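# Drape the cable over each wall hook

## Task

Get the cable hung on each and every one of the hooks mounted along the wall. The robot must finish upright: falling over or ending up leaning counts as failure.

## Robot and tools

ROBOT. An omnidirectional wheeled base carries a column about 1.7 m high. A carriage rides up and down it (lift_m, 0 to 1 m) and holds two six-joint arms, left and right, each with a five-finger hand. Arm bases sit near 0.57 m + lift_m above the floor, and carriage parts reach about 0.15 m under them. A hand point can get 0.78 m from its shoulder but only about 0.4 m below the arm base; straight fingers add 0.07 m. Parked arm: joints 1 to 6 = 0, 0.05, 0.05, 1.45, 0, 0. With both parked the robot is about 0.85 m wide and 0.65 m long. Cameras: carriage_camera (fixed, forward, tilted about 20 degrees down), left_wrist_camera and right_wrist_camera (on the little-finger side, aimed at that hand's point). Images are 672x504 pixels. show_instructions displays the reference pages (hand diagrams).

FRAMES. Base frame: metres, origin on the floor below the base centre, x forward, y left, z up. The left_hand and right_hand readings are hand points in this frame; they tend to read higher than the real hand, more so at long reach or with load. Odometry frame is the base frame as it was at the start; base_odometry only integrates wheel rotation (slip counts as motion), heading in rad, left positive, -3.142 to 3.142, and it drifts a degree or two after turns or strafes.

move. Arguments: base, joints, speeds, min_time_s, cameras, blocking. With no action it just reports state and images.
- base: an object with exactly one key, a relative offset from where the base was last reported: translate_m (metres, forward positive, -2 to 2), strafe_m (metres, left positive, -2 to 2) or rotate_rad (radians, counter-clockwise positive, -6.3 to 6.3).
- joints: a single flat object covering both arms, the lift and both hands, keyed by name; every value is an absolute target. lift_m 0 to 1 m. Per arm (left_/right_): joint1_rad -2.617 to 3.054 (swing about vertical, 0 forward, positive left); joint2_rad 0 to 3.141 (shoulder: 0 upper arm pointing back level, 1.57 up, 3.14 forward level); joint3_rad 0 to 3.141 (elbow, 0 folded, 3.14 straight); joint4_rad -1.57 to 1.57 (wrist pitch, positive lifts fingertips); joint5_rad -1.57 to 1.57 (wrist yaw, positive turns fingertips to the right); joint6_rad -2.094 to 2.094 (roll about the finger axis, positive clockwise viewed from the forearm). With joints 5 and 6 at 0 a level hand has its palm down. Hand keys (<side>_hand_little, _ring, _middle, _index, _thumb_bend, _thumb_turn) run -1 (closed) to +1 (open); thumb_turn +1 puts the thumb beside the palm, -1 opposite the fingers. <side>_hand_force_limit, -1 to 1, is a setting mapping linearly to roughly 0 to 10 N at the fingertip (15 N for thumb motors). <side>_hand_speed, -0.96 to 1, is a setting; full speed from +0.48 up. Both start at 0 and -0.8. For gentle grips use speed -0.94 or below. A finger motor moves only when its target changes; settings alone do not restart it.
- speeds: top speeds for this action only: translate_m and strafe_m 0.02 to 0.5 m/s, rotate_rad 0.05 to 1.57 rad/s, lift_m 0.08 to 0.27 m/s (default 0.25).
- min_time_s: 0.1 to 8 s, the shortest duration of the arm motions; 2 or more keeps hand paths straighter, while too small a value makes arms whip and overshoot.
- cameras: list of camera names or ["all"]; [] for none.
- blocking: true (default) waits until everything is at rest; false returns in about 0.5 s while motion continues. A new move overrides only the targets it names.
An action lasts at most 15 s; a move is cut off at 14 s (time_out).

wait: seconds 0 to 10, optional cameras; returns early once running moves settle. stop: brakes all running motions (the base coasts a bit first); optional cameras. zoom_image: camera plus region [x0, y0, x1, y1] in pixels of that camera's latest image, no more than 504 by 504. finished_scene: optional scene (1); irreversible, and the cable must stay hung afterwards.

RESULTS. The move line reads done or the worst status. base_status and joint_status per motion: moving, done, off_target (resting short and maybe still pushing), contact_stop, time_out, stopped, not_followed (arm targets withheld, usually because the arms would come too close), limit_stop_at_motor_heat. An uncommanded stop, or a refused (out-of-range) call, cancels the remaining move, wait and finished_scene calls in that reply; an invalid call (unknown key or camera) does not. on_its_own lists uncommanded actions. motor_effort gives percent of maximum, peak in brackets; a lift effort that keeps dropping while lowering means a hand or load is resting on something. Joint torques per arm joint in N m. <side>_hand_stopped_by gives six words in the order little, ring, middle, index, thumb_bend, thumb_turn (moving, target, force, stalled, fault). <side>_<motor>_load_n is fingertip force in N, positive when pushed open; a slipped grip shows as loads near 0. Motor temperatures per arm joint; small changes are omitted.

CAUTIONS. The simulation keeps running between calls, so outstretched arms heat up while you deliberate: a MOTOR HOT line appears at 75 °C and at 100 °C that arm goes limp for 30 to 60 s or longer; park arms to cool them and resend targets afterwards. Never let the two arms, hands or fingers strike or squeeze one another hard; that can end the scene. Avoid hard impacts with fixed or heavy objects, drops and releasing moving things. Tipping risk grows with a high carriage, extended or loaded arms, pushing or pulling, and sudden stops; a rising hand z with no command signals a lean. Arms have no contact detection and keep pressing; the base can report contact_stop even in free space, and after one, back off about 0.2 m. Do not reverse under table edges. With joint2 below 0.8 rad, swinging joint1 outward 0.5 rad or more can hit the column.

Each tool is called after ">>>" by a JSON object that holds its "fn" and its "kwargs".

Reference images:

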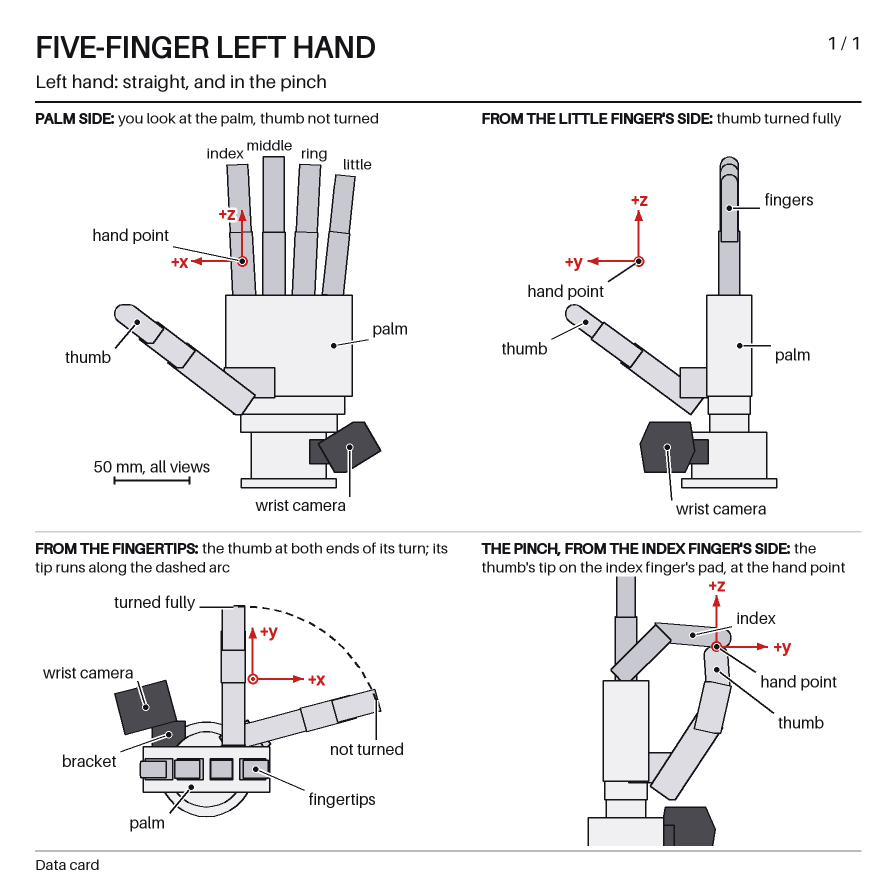

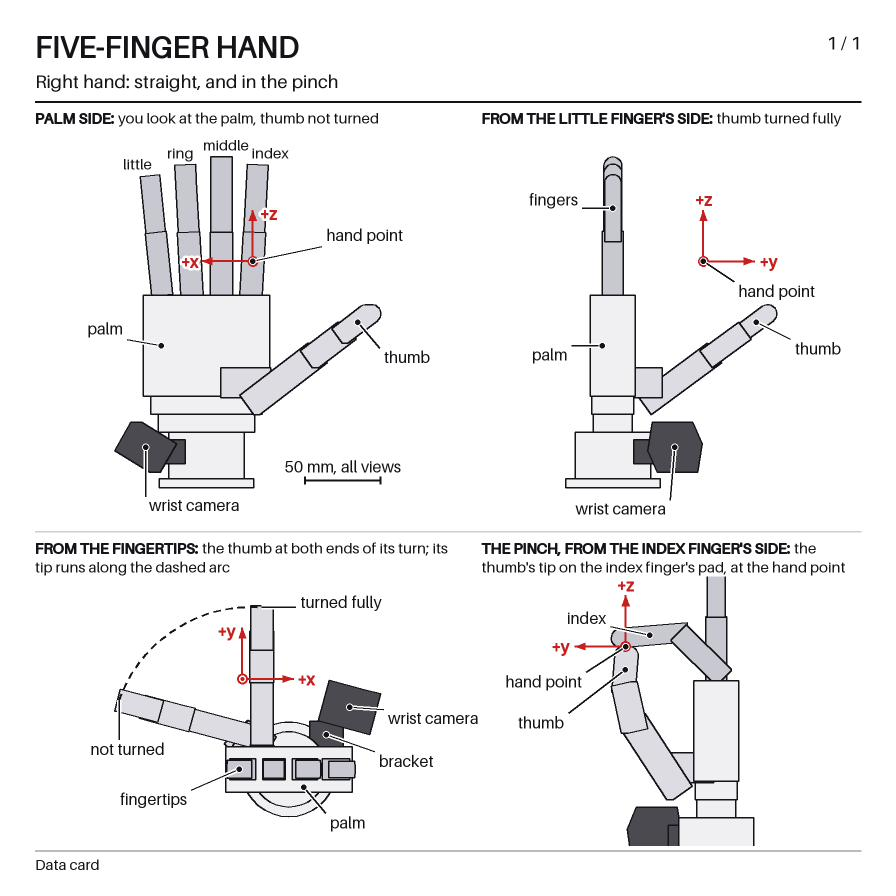

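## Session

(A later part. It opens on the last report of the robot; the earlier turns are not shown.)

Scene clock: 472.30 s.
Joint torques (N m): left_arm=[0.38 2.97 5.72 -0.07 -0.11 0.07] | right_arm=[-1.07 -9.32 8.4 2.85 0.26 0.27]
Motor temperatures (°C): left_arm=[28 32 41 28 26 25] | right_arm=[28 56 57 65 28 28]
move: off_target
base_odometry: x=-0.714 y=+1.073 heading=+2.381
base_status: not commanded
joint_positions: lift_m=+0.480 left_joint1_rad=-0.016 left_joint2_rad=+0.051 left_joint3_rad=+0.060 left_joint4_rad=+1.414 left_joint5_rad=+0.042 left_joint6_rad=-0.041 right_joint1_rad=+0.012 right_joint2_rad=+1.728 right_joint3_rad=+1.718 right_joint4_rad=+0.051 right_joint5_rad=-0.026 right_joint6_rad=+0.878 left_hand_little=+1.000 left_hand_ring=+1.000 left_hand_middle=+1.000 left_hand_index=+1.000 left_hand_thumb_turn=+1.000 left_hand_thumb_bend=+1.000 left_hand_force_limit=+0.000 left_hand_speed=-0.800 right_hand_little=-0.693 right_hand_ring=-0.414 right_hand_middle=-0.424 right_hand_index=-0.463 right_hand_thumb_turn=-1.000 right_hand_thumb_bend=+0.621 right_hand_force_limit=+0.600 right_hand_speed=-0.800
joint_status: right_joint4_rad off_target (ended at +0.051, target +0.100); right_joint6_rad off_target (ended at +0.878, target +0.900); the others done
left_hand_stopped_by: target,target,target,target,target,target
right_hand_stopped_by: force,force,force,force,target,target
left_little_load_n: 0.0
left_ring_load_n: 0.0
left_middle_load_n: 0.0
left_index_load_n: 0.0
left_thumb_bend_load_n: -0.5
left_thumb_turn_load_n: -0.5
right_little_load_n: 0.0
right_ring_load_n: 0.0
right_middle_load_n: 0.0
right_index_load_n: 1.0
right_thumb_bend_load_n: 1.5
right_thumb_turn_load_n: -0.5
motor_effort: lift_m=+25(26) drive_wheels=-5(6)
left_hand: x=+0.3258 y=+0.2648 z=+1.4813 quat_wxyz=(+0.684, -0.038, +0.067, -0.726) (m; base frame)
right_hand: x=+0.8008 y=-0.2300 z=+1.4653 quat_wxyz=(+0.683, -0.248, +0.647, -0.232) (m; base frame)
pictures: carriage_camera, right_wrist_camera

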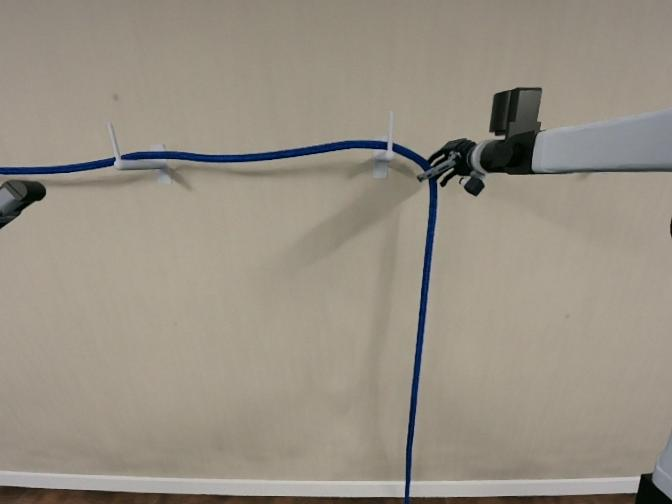

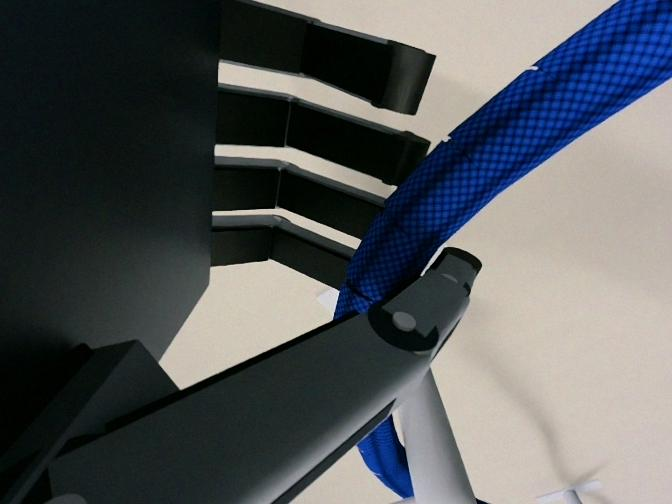

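>>> {"fn": "move", "kwargs": {"base": {"translate_m": -0.05}, "joints": {"lift_m": 0.3, "right_joint6_rad": 1.55, "right_joint4_rad": 0.1}, "speeds": {"lift_m": 0.1, "translate_m": 0.05}, "min_time_s": 2, "cameras": ["carriage_camera", "right_wrist_camera"]}}

>>> {"fn": "zoom_image", "kwargs": {"camera": "carriage_camera", "region": [340, 40, 500, 250]}}

Scene clock: 480.40 s.
Joint torques (N m): left_arm=[0.28 2.93 5.71 -0.11 -0.09 0.07] | right_arm=[-3.73 -8.17 3.28 0.32 0.11 -0.49]
Motor temperatures (°C): left_arm=[28 32 41 28 26 25] | right_arm=[28 55 56 62 28 28]
move: off_target
base_odometry: x=-0.678 y=+1.038 heading=+2.382
base_status: done
joint_positions: lift_m=+0.300 left_joint1_rad=-0.016 left_joint2_rad=+0.051 left_joint3_rad=+0.060 left_joint4_rad=+1.414 left_joint5_rad=+0.042 left_joint6_rad=-0.041 right_joint1_rad=+0.042 right_joint2_rad=+1.717 right_joint3_rad=+1.784 right_joint4_rad=+0.249 right_joint5_rad=-0.012 right_joint6_rad=+1.603 left_hand_little=+1.000 left_hand_ring=+1.000 left_hand_middle=+1.000 left_hand_index=+1.000 left_hand_thumb_turn=+1.000 left_hand_thumb_bend=+1.000 left_hand_force_limit=+0.000 left_hand_speed=-0.800 right_hand_little=-0.693 right_hand_ring=-0.414 right_hand_middle=-0.423 right_hand_index=-0.413 right_hand_thumb_turn=-0.999 right_hand_thumb_bend=+0.623 right_hand_force_limit=+0.600 right_hand_speed=-0.800
joint_status: right_joint4_rad off_target (ended at +0.249, target +0.100); right_joint6_rad off_target (ended at +1.603, target +1.550); the others done
left_hand_stopped_by: target,target,target,target,target,target
right_hand_stopped_by: force,force,force,force,target,target
left_little_load_n: 0.0
left_ring_load_n: 0.0
left_middle_load_n: 0.0
left_index_load_n: 0.0
left_thumb_bend_load_n: 0.0
left_thumb_turn_load_n: 0.0
right_little_load_n: 0.0
right_ring_load_n: -0.5
right_middle_load_n: 6.0
right_index_load_n: 22.5
right_thumb_bend_load_n: 12.5
right_thumb_turn_load_n: 8.0
motor_effort: lift_m=+23(24) drive_wheels=-7(11)
left_hand: x=+0.3257 y=+0.2648 z=+1.3015 quat_wxyz=(+0.684, -0.038, +0.067, -0.726) (m; base frame)
right_hand: x=+0.7681 y=-0.2234 z=+1.4223 quat_wxyz=(+0.809, -0.008, +0.587, +0.034) (m; base frame)
pictures: carriage_camera, right_wrist_camera

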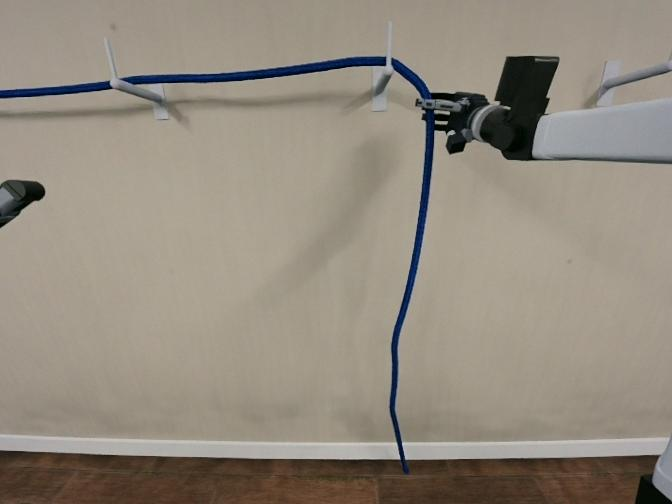

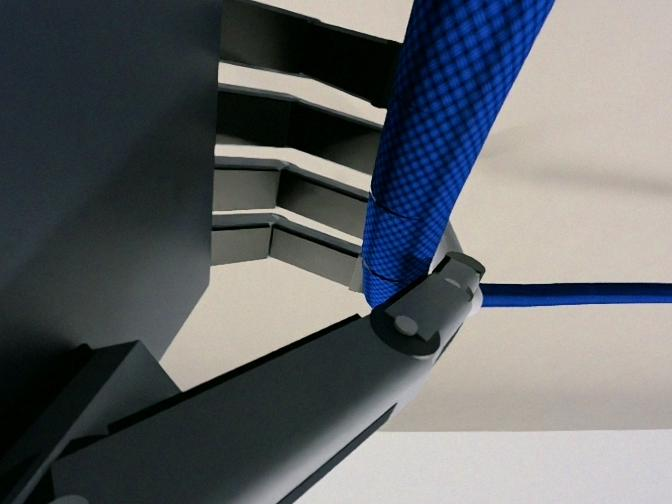

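Scaled by 2.400 from the camera's 672x504 image, which has a finer 960x720 frame.

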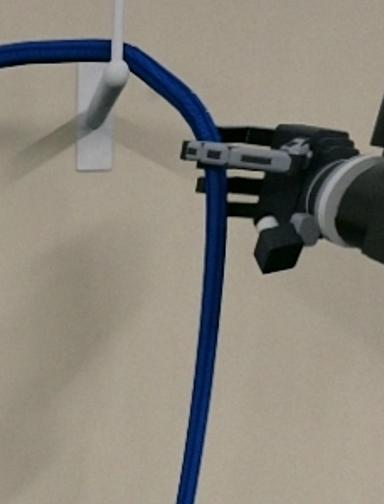

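>>> {"fn": "move", "kwargs": {"joints": {"lift_m": 0.42}, "speeds": {"lift_m": 0.12}}}

>>> {"fn": "move", "kwargs": {"joints": {"right_hand_thumb_bend": 0.85, "right_hand_index": -0.25, "right_hand_middle": -0.25, "right_hand_ring": -0.3, "right_hand_little": -0.5}, "cameras": ["carriage_camera", "right_wrist_camera"]}}

Scene clock: 486.93 s.
Joint torques (N m): left_arm=[0.27 2.97 5.67 -0.11 -0.11 0.04] | right_arm=[-0.68 -8.38 6.97 3.09 0.09 0.36]
Motor temperatures (°C): left_arm=[28 32 41 28 26 25] | right_arm=[28 54 54 59 28 28]
move: done
base_odometry: x=-0.678 y=+1.038 heading=+2.382
base_status: not commanded
joint_positions: lift_m=+0.420 left_joint1_rad=-0.016 left_joint2_rad=+0.051 left_joint3_rad=+0.060 left_joint4_rad=+1.414 left_joint5_rad=+0.042 left_joint6_rad=-0.041 right_joint1_rad=+0.007 right_joint2_rad=+1.717 right_joint3_rad=+1.738 right_joint4_rad=+0.028 right_joint5_rad=-0.012 right_joint6_rad=+1.527 left_hand_little=+1.000 left_hand_ring=+1.000 left_hand_middle=+1.000 left_hand_index=+1.000 left_hand_thumb_turn=+1.000 left_hand_thumb_bend=+1.000 left_hand_force_limit=+0.000 left_hand_speed=-0.800 right_hand_little=-0.693 right_hand_ring=-0.414 right_hand_middle=-0.424 right_hand_index=-0.416 right_hand_thumb_turn=-1.000 right_hand_thumb_bend=+0.622 right_hand_force_limit=+0.600 right_hand_speed=-0.800
joint_status: all done
left_hand_stopped_by: target,target,target,target,target,target
right_hand_stopped_by: force,force,force,force,target,target
left_little_load_n: 0.0
left_ring_load_n: 0.0
left_middle_load_n: 0.0
left_index_load_n: 0.0
left_thumb_bend_load_n: 0.0
left_thumb_turn_load_n: 0.0
right_little_load_n: 1.0
right_ring_load_n: 0.0
right_middle_load_n: 1.0
right_index_load_n: 1.5
right_thumb_bend_load_n: 2.5
right_thumb_turn_load_n: -1.0
motor_effort: lift_m=+28(31) drive_wheels=-5(8)
left_hand: x=+0.3257 y=+0.2648 z=+1.4210 quat_wxyz=(+0.684, -0.038, +0.067, -0.726) (m; base frame)
right_hand: x=+0.7957 y=-0.2401 z=+1.4577 quat_wxyz=(+0.724, -0.022, +0.689, -0.009) (m; base frame)
pictures: none

Scene clock: 488.23 s.
Joint torques (N m): left_arm=[0.31 3.11 5.56 -0.09 -0.1 0.08] | right_arm=[-0.76 -8.38 6.91 2.6 0.09 0.16]
Motor temperatures (°C): left_arm=[28 32 41 28 26 25] | right_arm=[28 54 54 59 28 28]
move: done
base_odometry: x=-0.678 y=+1.038 heading=+2.382
base_status: not commanded
joint_positions: lift_m=+0.420 left_joint1_rad=-0.016 left_joint2_rad=+0.051 left_joint3_rad=+0.060 left_joint4_rad=+1.414 left_joint5_rad=+0.042 left_joint6_rad=-0.041 right_joint1_rad=+0.007 right_joint2_rad=+1.717 right_joint3_rad=+1.738 right_joint4_rad=+0.070 right_joint5_rad=-0.012 right_joint6_rad=+1.542 left_hand_little=+1.000 left_hand_ring=+1.000 left_hand_middle=+1.000 left_hand_index=+1.000 left_hand_thumb_turn=+1.000 left_hand_thumb_bend=+1.000 left_hand_force_limit=+0.000 left_hand_speed=-0.800 right_hand_little=-0.500 right_hand_ring=-0.300 right_hand_middle=-0.250 right_hand_index=-0.250 right_hand_thumb_turn=-1.000 right_hand_thumb_bend=+0.850 right_hand_force_limit=+0.600 right_hand_speed=-0.800
joint_status: all done
left_hand_stopped_by: target,target,target,target,target,target
right_hand_stopped_by: target,target,target,target,target,target
left_little_load_n: -0.5
left_ring_load_n: 0.0
left_middle_load_n: 0.0
left_index_load_n: 0.0
left_thumb_bend_load_n: 0.0
left_thumb_turn_load_n: 0.0
right_little_load_n: 0.5
right_ring_load_n: 0.0
right_middle_load_n: 0.0
right_index_load_n: 0.0
right_thumb_bend_load_n: 0.0
right_thumb_turn_load_n: 0.0
on_its_own: right_joint4_rad moved +0.042 to your old target +0.100
motor_effort: lift_m=+28(28) drive_wheels=-5(6)
left_hand: x=+0.3257 y=+0.2648 z=+1.4210 quat_wxyz=(+0.684, -0.038, +0.067, -0.726) (m; base frame)
right_hand: x=+0.7937 y=-0.2406 z=+1.4697 quat_wxyz=(+0.738, -0.016, +0.674, -0.004) (m; base frame)
pictures: carriage_camera, right_wrist_camera

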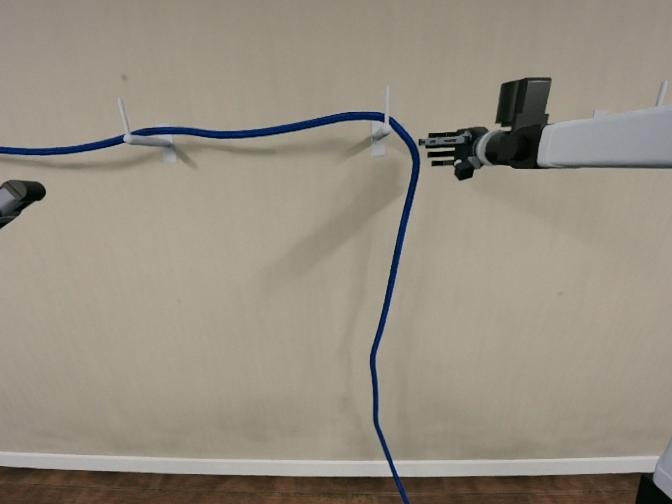

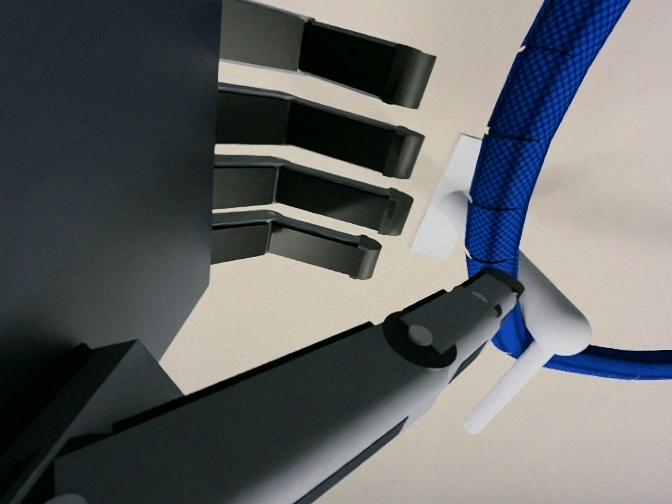

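>>> {"fn": "move", "kwargs": {"base": {"translate_m": -0.15}, "joints": {"right_hand_speed": 0.0, "right_hand_thumb_bend": 1, "right_hand_index": 0.1, "right_hand_middle": 0.1, "right_hand_ring": 0.1, "right_hand_little": 0.1}, "speeds": {"translate_m": 0.1}}}

>>> {"fn": "move", "kwargs": {"joints": {"lift_m": 0.03, "right_joint1_rad": 0, "right_joint2_rad": 1.9, "right_joint3_rad": 1.0, "right_joint4_rad": 0.7, "right_joint5_rad": 0, "right_joint6_rad": 1.57}, "min_time_s": 2.5, "cameras": ["carriage_camera", "right_wrist_camera"]}}

Scene clock: 495.83 s.
Joint torques (N m): left_arm=[0.2 2.99 5.6 -0.07 -0.08 0.06] | right_arm=[-0.58 -8.46 6.91 2.52 0.09 0.17]
Motor temperatures (°C): left_arm=[28 32 41 28 26 25] | right_arm=[27 53 53 59 28 28]
move: done
base_odometry: x=-0.569 y=+0.935 heading=+2.382
base_status: done
joint_positions: lift_m=+0.420 left_joint1_rad=-0.016 left_joint2_rad=+0.051 left_joint3_rad=+0.060 left_joint4_rad=+1.414 left_joint5_rad=+0.042 left_joint6_rad=-0.041 right_joint1_rad=+0.006 right_joint2_rad=+1.717 right_joint3_rad=+1.738 right_joint4_rad=+0.078 right_joint5_rad=-0.012 right_joint6_rad=+1.543 left_hand_little=+1.000 left_hand_ring=+1.000 left_hand_middle=+1.000 left_hand_index=+1.000 left_hand_thumb_turn=+1.000 left_hand_thumb_bend=+1.000 left_hand_force_limit=+0.000 left_hand_speed=-0.800 right_hand_little=+0.100 right_hand_ring=+0.100 right_hand_middle=+0.100 right_hand_index=+0.100 right_hand_thumb_turn=-1.000 right_hand_thumb_bend=+1.000 right_hand_force_limit=+0.600 right_hand_speed=+0.000
joint_status: all done
left_hand_stopped_by: target,target,target,target,target,target
right_hand_stopped_by: target,target,target,target,target,target
left_little_load_n: -0.5
left_ring_load_n: 0.0
left_middle_load_n: 0.0
left_index_load_n: 0.0
left_thumb_bend_load_n: 0.0
left_thumb_turn_load_n: 0.0
right_little_load_n: 0.0
right_ring_load_n: 0.0
right_middle_load_n: 0.0
right_index_load_n: 0.0
right_thumb_bend_load_n: 0.0
right_thumb_turn_load_n: 0.0
motor_effort: lift_m=+28(28) drive_wheels=-1(12)
left_hand: x=+0.3257 y=+0.2648 z=+1.4210 quat_wxyz=(+0.684, -0.038, +0.067, -0.726) (m; base frame)
right_hand: x=+0.7933 y=-0.2412 z=+1.4719 quat_wxyz=(+0.741, -0.016, +0.671, -0.004) (m; base frame)
pictures: none

Scene clock: 498.63 s.
Joint torques (N m): left_arm=[0.03 3.06 5.45 -0.06 -0.13 0.04] | right_arm=[-0.64 -7.39 4.79 2.63 0.07 0.17]
Motor temperatures (°C): left_arm=[28 32 41 28 26 25] | right_arm=[27 52 53 59 28 28]
move: done
base_odometry: x=-0.569 y=+0.935 heading=+2.382
base_status: not commanded
joint_positions: lift_m=+0.030 left_joint1_rad=-0.016 left_joint2_rad=+0.051 left_joint3_rad=+0.060 left_joint4_rad=+1.414 left_joint5_rad=+0.042 left_joint6_rad=-0.041 right_joint1_rad=+0.006 right_joint2_rad=+1.899 right_joint3_rad=+1.006 right_joint4_rad=+0.669 right_joint5_rad=-0.012 right_joint6_rad=+1.562 left_hand_little=+1.000 left_hand_ring=+1.000 left_hand_middle=+1.000 left_hand_index=+1.000 left_hand_thumb_turn=+1.000 left_hand_thumb_bend=+1.000 left_hand_force_limit=+0.000 left_hand_speed=-0.800 right_hand_little=+0.100 right_hand_ring=+0.100 right_hand_middle=+0.100 right_hand_index=+0.100 right_hand_thumb_turn=-1.000 right_hand_thumb_bend=+1.000 right_hand_force_limit=+0.600 right_hand_speed=+0.000
joint_status: all done
left_hand_stopped_by: target,target,target,target,target,target
right_hand_stopped_by: target,target,target,target,target,target
left_little_load_n: 0.0
left_ring_load_n: 0.0
left_middle_load_n: 0.0
left_index_load_n: 0.0
left_thumb_bend_load_n: 0.0
left_thumb_turn_load_n: 0.0
right_little_load_n: 0.0
right_ring_load_n: 0.0
right_middle_load_n: 0.0
right_index_load_n: 0.0
right_thumb_bend_load_n: 0.0
right_thumb_turn_load_n: -0.5
motor_effort: lift_m=+25(26) drive_wheels=-2(3)
left_hand: x=+0.3257 y=+0.2648 z=+1.0313 quat_wxyz=(+0.684, -0.038, +0.067, -0.726) (m; base frame)
right_hand: x=+0.8007 y=-0.2418 z=+0.7673 quat_wxyz=(+0.623, -0.009, +0.782, +0.004) (m; base frame)
pictures: carriage_camera, right_wrist_camera

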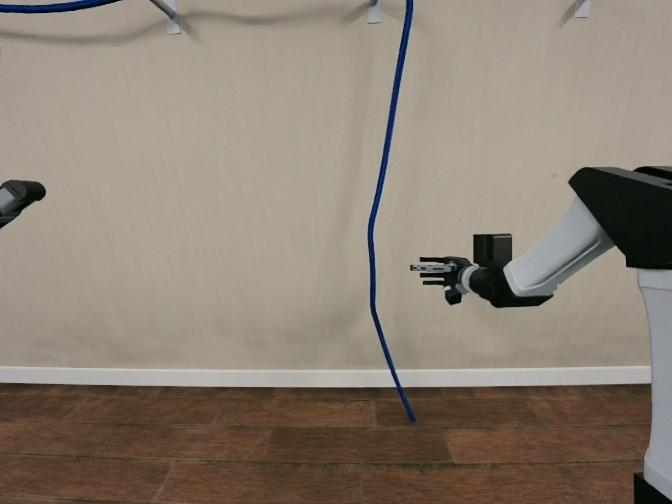

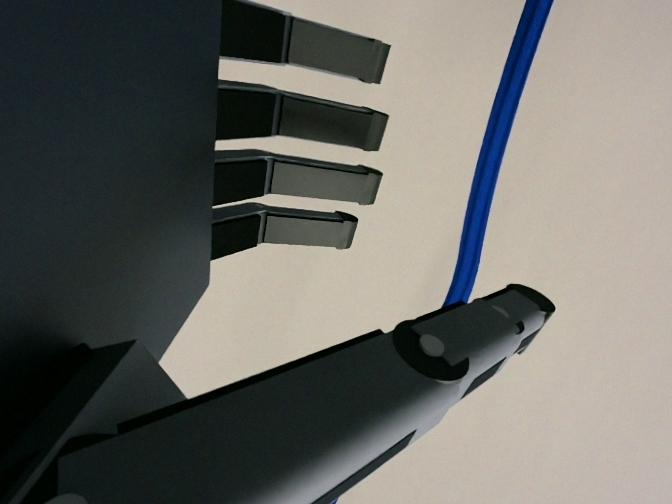

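>>> {"fn": "move", "kwargs": {"base": {"strafe_m": 0.065}, "speeds": {"strafe_m": 0.08}}}

>>> {"fn": "move", "kwargs": {"base": {"translate_m": 0.06}, "speeds": {"translate_m": 0.06}, "cameras": ["carriage_camera", "right_wrist_camera"]}}

>>> {"fn": "zoom_image", "kwargs": {"camera": "carriage_camera", "region": [380, 220, 500, 310]}}

Scene clock: 505.43 s.
Joint torques (N m): left_arm=[0.28 3.11 5.48 -0.05 -0.12 0.06] | right_arm=[-0.08 -7.39 4.7 2.61 0.02 0.16]
Motor temperatures (°C): left_arm=[28 32 41 28 26 25] | right_arm=[27 51 52 60 27 28]
move: done
base_odometry: x=-0.614 y=+0.888 heading=+2.382
base_status: done
joint_positions: lift_m=+0.030 left_joint1_rad=-0.016 left_joint2_rad=+0.051 left_joint3_rad=+0.060 left_joint4_rad=+1.414 left_joint5_rad=+0.042 left_joint6_rad=-0.041 right_joint1_rad=+0.001 right_joint2_rad=+1.899 right_joint3_rad=+1.006 right_joint4_rad=+0.672 right_joint5_rad=-0.011 right_joint6_rad=+1.562 left_hand_little=+1.000 left_hand_ring=+1.000 left_hand_middle=+1.000 left_hand_index=+1.000 left_hand_thumb_turn=+1.000 left_hand_thumb_bend=+1.000 left_hand_force_limit=+0.000 left_hand_speed=-0.800 right_hand_little=+0.100 right_hand_ring=+0.100 right_hand_middle=+0.100 right_hand_index=+0.100 right_hand_thumb_turn=-1.000 right_hand_thumb_bend=+1.000 right_hand_force_limit=+0.600 right_hand_speed=+0.000
joint_status: not commanded
left_hand_stopped_by: target,target,target,target,target,target
right_hand_stopped_by: target,target,target,target,target,target
left_little_load_n: 0.0
left_ring_load_n: 0.0
left_middle_load_n: 0.0
left_index_load_n: 0.0
left_thumb_bend_load_n: 0.0
left_thumb_turn_load_n: 0.0
right_little_load_n: 0.0
right_ring_load_n: -0.5
right_middle_load_n: 0.0
right_index_load_n: 0.0
right_thumb_bend_load_n: 0.0
right_thumb_turn_load_n: -0.5
motor_effort: lift_m=+25(25) drive_wheels=-3(7)
left_hand: x=+0.3257 y=+0.2648 z=+1.0313 quat_wxyz=(+0.684, -0.038, +0.067, -0.726) (m; base frame)
right_hand: x=+0.8012 y=-0.2446 z=+0.7682 quat_wxyz=(+0.625, -0.007, +0.781, +0.002) (m; base frame)
pictures: none

Scene clock: 506.97 s.
Joint torques (N m): left_arm=[0.25 2.82 5.5 -0.1 -0.07 0.09] | right_arm=[-0.23 -7.47 4.81 2.53 0.07 0.17]
Motor temperatures (°C): left_arm=[28 32 41 28 26 25] | right_arm=[27 51 51 60 27 28]
move: done
base_odometry: x=-0.657 y=+0.929 heading=+2.383
base_status: done
joint_positions: lift_m=+0.030 left_joint1_rad=-0.016 left_joint2_rad=+0.051 left_joint3_rad=+0.060 left_joint4_rad=+1.416 left_joint5_rad=+0.042 left_joint6_rad=-0.041 right_joint1_rad=+0.001 right_joint2_rad=+1.900 right_joint3_rad=+1.006 right_joint4_rad=+0.677 right_joint5_rad=-0.011 right_joint6_rad=+1.563 left_hand_little=+1.000 left_hand_ring=+1.000 left_hand_middle=+1.000 left_hand_index=+1.000 left_hand_thumb_turn=+1.000 left_hand_thumb_bend=+1.000 left_hand_force_limit=+0.000 left_hand_speed=-0.800 right_hand_little=+0.100 right_hand_ring=+0.100 right_hand_middle=+0.100 right_hand_index=+0.100 right_hand_thumb_turn=-1.000 right_hand_thumb_bend=+1.000 right_hand_force_limit=+0.600 right_hand_speed=+0.000
joint_status: not commanded
left_hand_stopped_by: target,target,target,target,target,target
right_hand_stopped_by: target,target,target,target,target,target
left_little_load_n: 0.0
left_ring_load_n: 0.0
left_middle_load_n: 0.0
left_index_load_n: 0.0
left_thumb_bend_load_n: 0.0
left_thumb_turn_load_n: -0.5
right_little_load_n: 0.0
right_ring_load_n: -0.5
right_middle_load_n: 0.0
right_index_load_n: 0.0
right_thumb_bend_load_n: 0.0
right_thumb_turn_load_n: -0.5
motor_effort: lift_m=+25(25) drive_wheels=-5(10)
left_hand: x=+0.3253 y=+0.2648 z=+1.0315 quat_wxyz=(+0.684, -0.038, +0.066, -0.726) (m; base frame)
right_hand: x=+0.8014 y=-0.2446 z=+0.7688 quat_wxyz=(+0.626, -0.007, +0.780, +0.002) (m; base frame)
pictures: carriage_camera, right_wrist_camera

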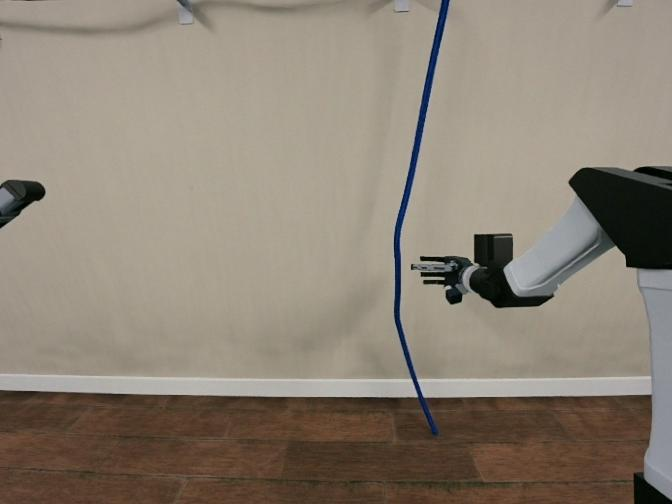

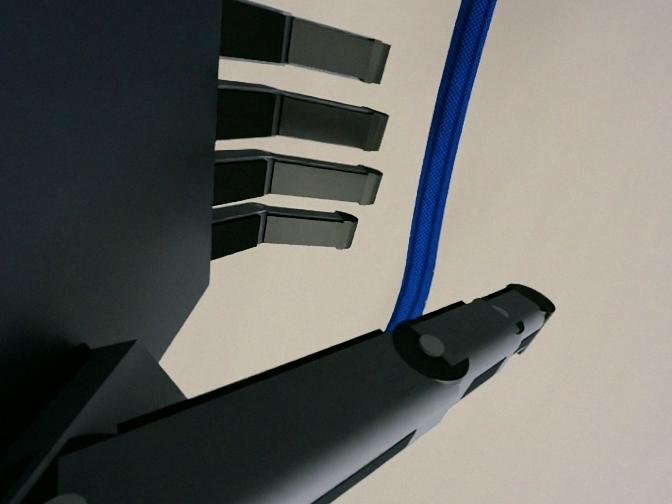

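Scaled by 4.200 from the camera's 672x504 image, which has a finer 960x720 frame.

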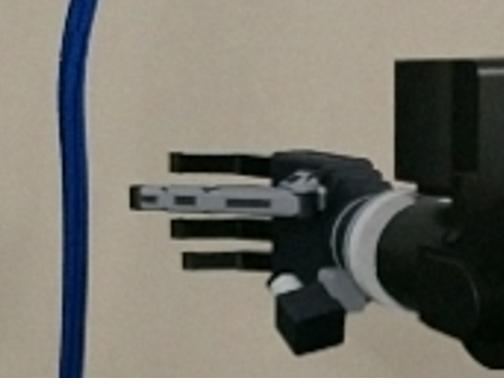

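>>> {"fn": "move", "kwargs": {"base": {"translate_m": 0.055}, "speeds": {"translate_m": 0.06}}}

>>> {"fn": "move", "kwargs": {"base": {"strafe_m": 0.035}, "speeds": {"strafe_m": 0.05}, "cameras": ["carriage_camera", "right_wrist_camera"]}}

>>> {"fn": "zoom_image", "kwargs": {"camera": "carriage_camera", "region": [380, 220, 500, 310]}}

Scene clock: 513.87 s.
Joint torques (N m): left_arm=[0.08 2.99 5.71 -0.13 -0.09 0.08] | right_arm=[-0.27 -7.35 4.75 2.56 0.08 0.18]
Motor temperatures (°C): left_arm=[28 32 41 28 26 25] | right_arm=[27 50 51 59 27 28]
move: done
base_odometry: x=-0.697 y=+0.966 heading=+2.384
base_status: done
joint_positions: lift_m=+0.030 left_joint1_rad=-0.016 left_joint2_rad=+0.051 left_joint3_rad=+0.060 left_joint4_rad=+1.416 left_joint5_rad=+0.042 left_joint6_rad=-0.041 right_joint1_rad=+0.001 right_joint2_rad=+1.901 right_joint3_rad=+1.006 right_joint4_rad=+0.679 right_joint5_rad=-0.011 right_joint6_rad=+1.563 left_hand_little=+1.000 left_hand_ring=+1.000 left_hand_middle=+1.000 left_hand_index=+1.000 left_hand_thumb_turn=+1.000 left_hand_thumb_bend=+1.000 left_hand_force_limit=+0.000 left_hand_speed=-0.800 right_hand_little=+0.100 right_hand_ring=+0.100 right_hand_middle=+0.100 right_hand_index=+0.100 right_hand_thumb_turn=-1.000 right_hand_thumb_bend=+1.000 right_hand_force_limit=+0.600 right_hand_speed=+0.000
joint_status: not commanded
left_hand_stopped_by: target,target,target,target,target,target
right_hand_stopped_by: target,target,target,target,target,target
left_little_load_n: 0.0
left_ring_load_n: 0.0
left_middle_load_n: 0.0
left_index_load_n: 0.0
left_thumb_bend_load_n: 0.0
left_thumb_turn_load_n: 0.0
right_little_load_n: 0.0
right_ring_load_n: 0.0
right_middle_load_n: 0.0
right_index_load_n: 0.0
right_thumb_bend_load_n: 0.0
right_thumb_turn_load_n: 0.0
motor_effort: lift_m=+25(25) drive_wheels=-5(10)
left_hand: x=+0.3251 y=+0.2648 z=+1.0315 quat_wxyz=(+0.684, -0.037, +0.066, -0.726) (m; base frame)
right_hand: x=+0.8014 y=-0.2446 z=+0.7690 quat_wxyz=(+0.627, -0.007, +0.779, +0.002) (m; base frame)
pictures: none

Scene clock: 515.07 s.
Joint torques (N m): left_arm=[0.47 3.04 5.65 -0.14 -0.1 0.04] | right_arm=[-0.14 -7.56 4.81 2.58 0.04 0.16]
Motor temperatures (°C): left_arm=[28 32 41 28 26 25] | right_arm=[27 50 50 59 27 28]
move: done
base_odometry: x=-0.722 y=+0.941 heading=+2.383
base_status: done
joint_positions: lift_m=+0.030 left_joint1_rad=-0.016 left_joint2_rad=+0.051 left_joint3_rad=+0.060 left_joint4_rad=+1.416 left_joint5_rad=+0.042 left_joint6_rad=-0.041 right_joint1_rad=+0.000 right_joint2_rad=+1.901 right_joint3_rad=+1.006 right_joint4_rad=+0.679 right_joint5_rad=-0.010 right_joint6_rad=+1.563 left_hand_little=+1.000 left_hand_ring=+1.000 left_hand_middle=+1.000 left_hand_index=+1.000 left_hand_thumb_turn=+1.000 left_hand_thumb_bend=+1.000 left_hand_force_limit=+0.000 left_hand_speed=-0.800 right_hand_little=+0.100 right_hand_ring=+0.100 right_hand_middle=+0.100 right_hand_index=+0.100 right_hand_thumb_turn=-1.000 right_hand_thumb_bend=+1.000 right_hand_force_limit=+0.600 right_hand_speed=+0.000
joint_status: not commanded
left_hand_stopped_by: target,target,target,target,target,target
right_hand_stopped_by: target,target,target,target,target,target
left_little_load_n: 0.0
left_ring_load_n: 0.0
left_middle_load_n: 0.0
left_index_load_n: 0.0
left_thumb_bend_load_n: 0.0
left_thumb_turn_load_n: 0.0
right_little_load_n: 0.0
right_ring_load_n: 0.0
right_middle_load_n: 0.0
right_index_load_n: 0.0
right_thumb_bend_load_n: 0.0
right_thumb_turn_load_n: -0.5
motor_effort: lift_m=+25(25) drive_wheels=-4(8)
left_hand: x=+0.3251 y=+0.2648 z=+1.0315 quat_wxyz=(+0.684, -0.037, +0.066, -0.726) (m; base frame)
right_hand: x=+0.8016 y=-0.2453 z=+0.7688 quat_wxyz=(+0.627, -0.006, +0.779, +0.001) (m; base frame)
pictures: carriage_camera, right_wrist_camera

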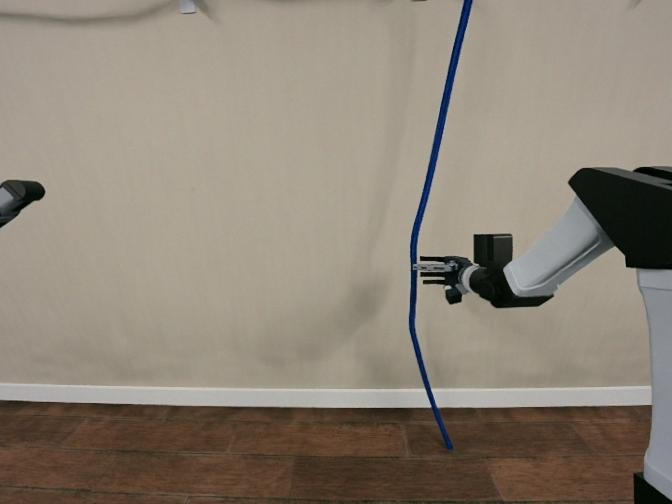

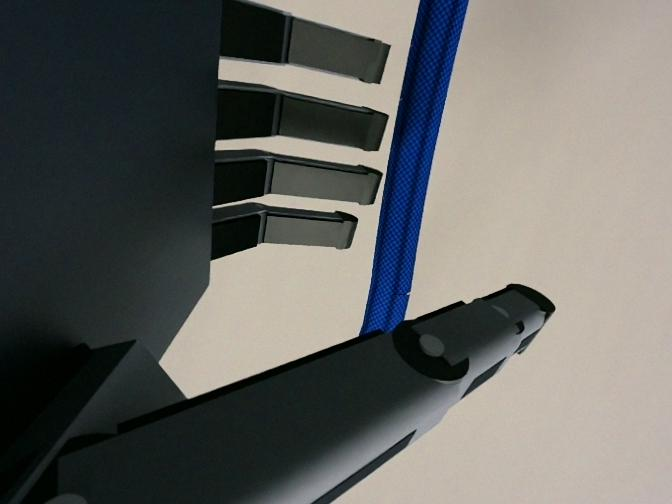

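Scaled by 4.200 from the camera's 672x504 image, which has a finer 960x720 frame.

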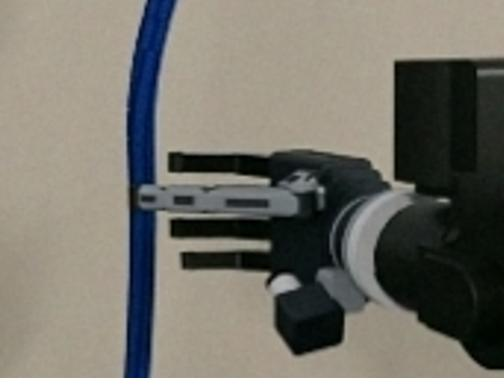

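>>> {"fn": "move", "kwargs": {"base": {"strafe_m": 0.045}, "speeds": {"strafe_m": 0.05}, "cameras": ["carriage_camera", "right_wrist_camera"]}}

>>> {"fn": "zoom_image", "kwargs": {"camera": "carriage_camera", "region": [380, 220, 500, 310]}}

Scene clock: 523.70 s.
Joint torques (N m): left_arm=[0.36 3.06 5.76 -0.11 -0.03 0.05] | right_arm=[0.08 -7.56 4.79 2.53 0 0.12]
Motor temperatures (°C): left_arm=[28 32 41 28 26 25] | right_arm=[27 48 49 58 27 28]
move: done
base_odometry: x=-0.753 y=+0.909 heading=+2.383
base_status: done
joint_positions: lift_m=+0.030 left_joint1_rad=-0.016 left_joint2_rad=+0.051 left_joint3_rad=+0.060 left_joint4_rad=+1.416 left_joint5_rad=+0.042 left_joint6_rad=-0.041 right_joint1_rad=-0.002 right_joint2_rad=+1.901 right_joint3_rad=+1.006 right_joint4_rad=+0.680 right_joint5_rad=-0.005 right_joint6_rad=+1.565 left_hand_little=+1.000 left_hand_ring=+1.000 left_hand_middle=+1.000 left_hand_index=+1.000 left_hand_thumb_turn=+1.000 left_hand_thumb_bend=+1.000 left_hand_force_limit=+0.000 left_hand_speed=-0.800 right_hand_little=+0.100 right_hand_ring=+0.100 right_hand_middle=+0.100 right_hand_index=+0.100 right_hand_thumb_turn=-1.000 right_hand_thumb_bend=+1.000 right_hand_force_limit=+0.600 right_hand_speed=+0.000
joint_status: not commanded
left_hand_stopped_by: target,target,target,target,target,target
right_hand_stopped_by: target,target,target,target,target,target
left_little_load_n: 0.0
left_ring_load_n: 0.0
left_middle_load_n: 0.0
left_index_load_n: 0.0
left_thumb_bend_load_n: 0.0
left_thumb_turn_load_n: 0.0
right_little_load_n: 0.0
right_ring_load_n: 0.0
right_middle_load_n: 0.0
right_index_load_n: 0.0
right_thumb_bend_load_n: -0.5
right_thumb_turn_load_n: 0.0
motor_effort: lift_m=+25(25) drive_wheels=-3(9)
left_hand: x=+0.3251 y=+0.2648 z=+1.0315 quat_wxyz=(+0.684, -0.037, +0.066, -0.726) (m; base frame)
right_hand: x=+0.8021 y=-0.2476 z=+0.7693 quat_wxyz=(+0.627, -0.003, +0.779, +0.000) (m; base frame)
pictures: carriage_camera, right_wrist_camera

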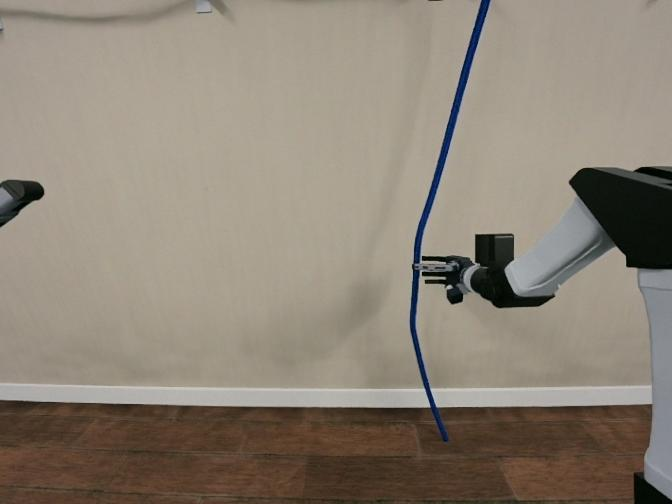

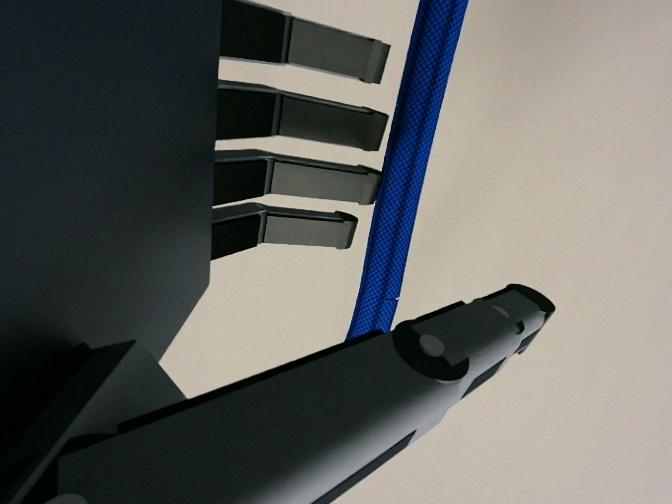

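Scaled by 4.200 from the camera's 672x504 image, which has a finer 960x720 frame.

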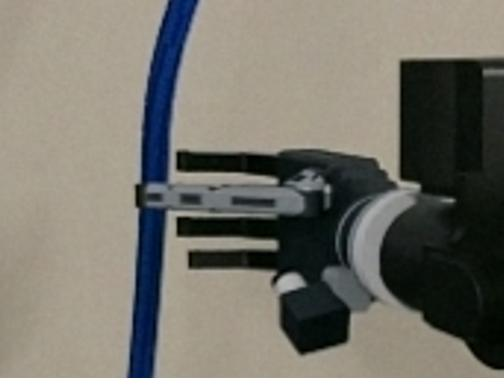

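>>> {"fn": "move", "kwargs": {"base": {"strafe_m": -0.02}, "speeds": {"strafe_m": 0.05}}}

>>> {"fn": "move", "kwargs": {"base": {"translate_m": 0.022}, "speeds": {"translate_m": 0.04}}}

>>> {"fn": "move", "kwargs": {"base": {"strafe_m": 0.045}, "speeds": {"strafe_m": 0.05}, "cameras": ["carriage_camera", "right_wrist_camera"]}}

>>> {"fn": "zoom_image", "kwargs": {"camera": "carriage_camera", "region": [380, 220, 500, 310]}}

Scene clock: 530.53 s.
Joint torques (N m): left_arm=[0.18 3.14 5.67 -0.11 -0.1 0.09] | right_arm=[-0.13 -7.53 4.81 2.51 -0.01 0.17]
Motor temperatures (°C): left_arm=[28 32 41 28 26 25] | right_arm=[27 48 49 58 27 28]
move: done
base_odometry: x=-0.739 y=+0.923 heading=+2.383
base_status: done
joint_positions: lift_m=+0.030 left_joint1_rad=-0.015 left_joint2_rad=+0.051 left_joint3_rad=+0.060 left_joint4_rad=+1.416 left_joint5_rad=+0.042 left_joint6_rad=-0.041 right_joint1_rad=-0.003 right_joint2_rad=+1.901 right_joint3_rad=+1.006 right_joint4_rad=+0.680 right_joint5_rad=-0.005 right_joint6_rad=+1.565 left_hand_little=+1.000 left_hand_ring=+1.000 left_hand_middle=+1.000 left_hand_index=+1.000 left_hand_thumb_turn=+1.000 left_hand_thumb_bend=+1.000 left_hand_force_limit=+0.000 left_hand_speed=-0.800 right_hand_little=+0.100 right_hand_ring=+0.100 right_hand_middle=+0.100 right_hand_index=+0.100 right_hand_thumb_turn=-1.000 right_hand_thumb_bend=+1.000 right_hand_force_limit=+0.600 right_hand_speed=+0.000
joint_status: not commanded
left_hand_stopped_by: target,target,target,target,target,target
right_hand_stopped_by: target,target,target,target,target,target
left_little_load_n: 0.0
left_ring_load_n: 0.0
left_middle_load_n: 0.0
left_index_load_n: 0.0
left_thumb_bend_load_n: 0.0
left_thumb_turn_load_n: -0.5
right_little_load_n: 0.0
right_ring_load_n: 0.0
right_middle_load_n: 0.0
right_index_load_n: 0.0
right_thumb_bend_load_n: 0.0
right_thumb_turn_load_n: 0.0
motor_effort: lift_m=+25(25) drive_wheels=+1(10)
left_hand: x=+0.3252 y=+0.2648 z=+1.0315 quat_wxyz=(+0.684, -0.038, +0.066, -0.726) (m; base frame)
right_hand: x=+0.8021 y=-0.2481 z=+0.7693 quat_wxyz=(+0.627, -0.003, +0.779, -0.001) (m; base frame)
pictures: none

Scene clock: 531.57 s.
Joint torques (N m): left_arm=[0.29 2.91 5.82 -0.08 -0.14 0.01] | right_arm=[0.13 -7.46 4.67 2.54 -0.01 0.13]
Motor temperatures (°C): left_arm=[28 32 41 28 26 25] | right_arm=[27 48 48 58 27 28]
move: done
base_odometry: x=-0.755 y=+0.938 heading=+2.383
base_status: done
joint_positions: lift_m=+0.030 left_joint1_rad=-0.015 left_joint2_rad=+0.051 left_joint3_rad=+0.060 left_joint4_rad=+1.416 left_joint5_rad=+0.042 left_joint6_rad=-0.041 right_joint1_rad=-0.003 right_joint2_rad=+1.901 right_joint3_rad=+1.006 right_joint4_rad=+0.680 right_joint5_rad=-0.005 right_joint6_rad=+1.565 left_hand_little=+1.000 left_hand_ring=+1.000 left_hand_middle=+1.000 left_hand_index=+1.000 left_hand_thumb_turn=+1.000 left_hand_thumb_bend=+1.000 left_hand_force_limit=+0.000 left_hand_speed=-0.800 right_hand_little=+0.100 right_hand_ring=+0.100 right_hand_middle=+0.100 right_hand_index=+0.100 right_hand_thumb_turn=-1.000 right_hand_thumb_bend=+1.000 right_hand_force_limit=+0.600 right_hand_speed=+0.000
joint_status: not commanded
left_hand_stopped_by: target,target,target,target,target,target
right_hand_stopped_by: target,target,target,target,target,target
left_little_load_n: 0.0
left_ring_load_n: 0.0
left_middle_load_n: 0.0
left_index_load_n: 0.0
left_thumb_bend_load_n: 0.0
left_thumb_turn_load_n: 0.0
right_little_load_n: 0.0
right_ring_load_n: 0.0
right_middle_load_n: 0.0
right_index_load_n: 0.0
right_thumb_bend_load_n: 0.0
right_thumb_turn_load_n: 0.0
motor_effort: lift_m=+25(25) drive_wheels=-5(8)
left_hand: x=+0.3252 y=+0.2648 z=+1.0315 quat_wxyz=(+0.684, -0.038, +0.066, -0.726) (m; base frame)
right_hand: x=+0.8021 y=-0.2481 z=+0.7693 quat_wxyz=(+0.627, -0.003, +0.779, -0.001) (m; base frame)
pictures: none

Scene clock: 532.97 s.
Joint torques (N m): left_arm=[0.21 3.02 5.53 -0.08 -0.06 0.04] | right_arm=[0.27 -7.57 4.81 2.49 -0.03 0.12]
Motor temperatures (°C): left_arm=[28 32 41 28 26 25] | right_arm=[27 48 48 57 27 28]
move: done
base_odometry: x=-0.786 y=+0.905 heading=+2.383
base_status: done
joint_positions: lift_m=+0.030 left_joint1_rad=-0.016 left_joint2_rad=+0.051 left_joint3_rad=+0.060 left_joint4_rad=+1.416 left_joint5_rad=+0.042 left_joint6_rad=-0.041 right_joint1_rad=-0.004 right_joint2_rad=+1.902 right_joint3_rad=+1.006 right_joint4_rad=+0.681 right_joint5_rad=-0.001 right_joint6_rad=+1.565 left_hand_little=+1.000 left_hand_ring=+1.000 left_hand_middle=+1.000 left_hand_index=+1.000 left_hand_thumb_turn=+1.000 left_hand_thumb_bend=+1.000 left_hand_force_limit=+0.000 left_hand_speed=-0.800 right_hand_little=+0.100 right_hand_ring=+0.100 right_hand_middle=+0.100 right_hand_index=+0.100 right_hand_thumb_turn=-1.000 right_hand_thumb_bend=+1.000 right_hand_force_limit=+0.600 right_hand_speed=+0.000
joint_status: not commanded
left_hand_stopped_by: target,target,target,target,target,target
right_hand_stopped_by: target,target,target,target,target,target
left_little_load_n: 0.0
left_ring_load_n: 0.0
left_middle_load_n: 0.0
left_index_load_n: 0.0
left_thumb_bend_load_n: 0.0
left_thumb_turn_load_n: 0.0
right_little_load_n: 0.0
right_ring_load_n: 0.0
right_middle_load_n: 0.0
right_index_load_n: 0.0
right_thumb_bend_load_n: 0.0
right_thumb_turn_load_n: 0.0
motor_effort: lift_m=+25(25) drive_wheels=-4(8)
left_hand: x=+0.3253 y=+0.2648 z=+1.0315 quat_wxyz=(+0.684, -0.038, +0.066, -0.726) (m; base frame)
right_hand: x=+0.8025 y=-0.2495 z=+0.7690 quat_wxyz=(+0.627, -0.001, +0.779, -0.003) (m; base frame)
pictures: carriage_camera, right_wrist_camera

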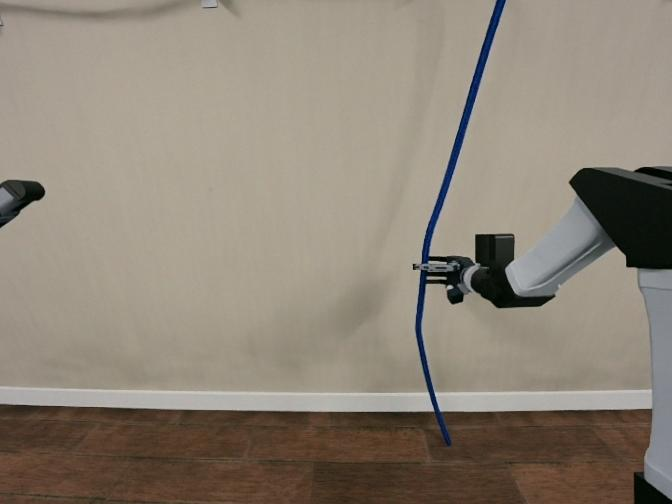

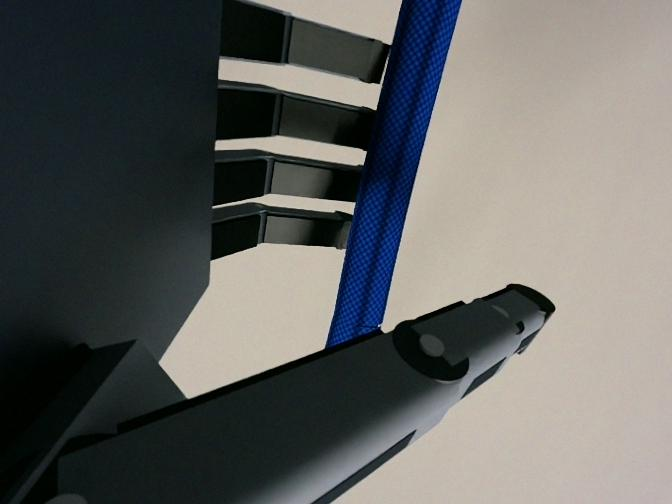

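Scaled by 4.200 from the camera's 672x504 image, which has a finer 960x720 frame.

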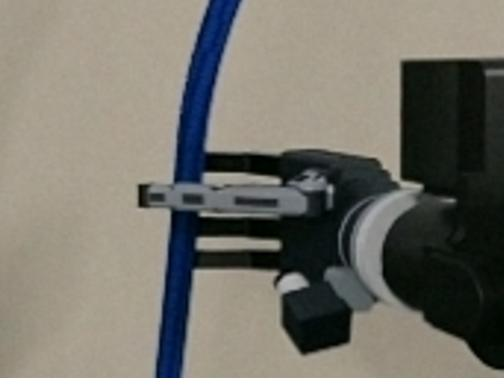

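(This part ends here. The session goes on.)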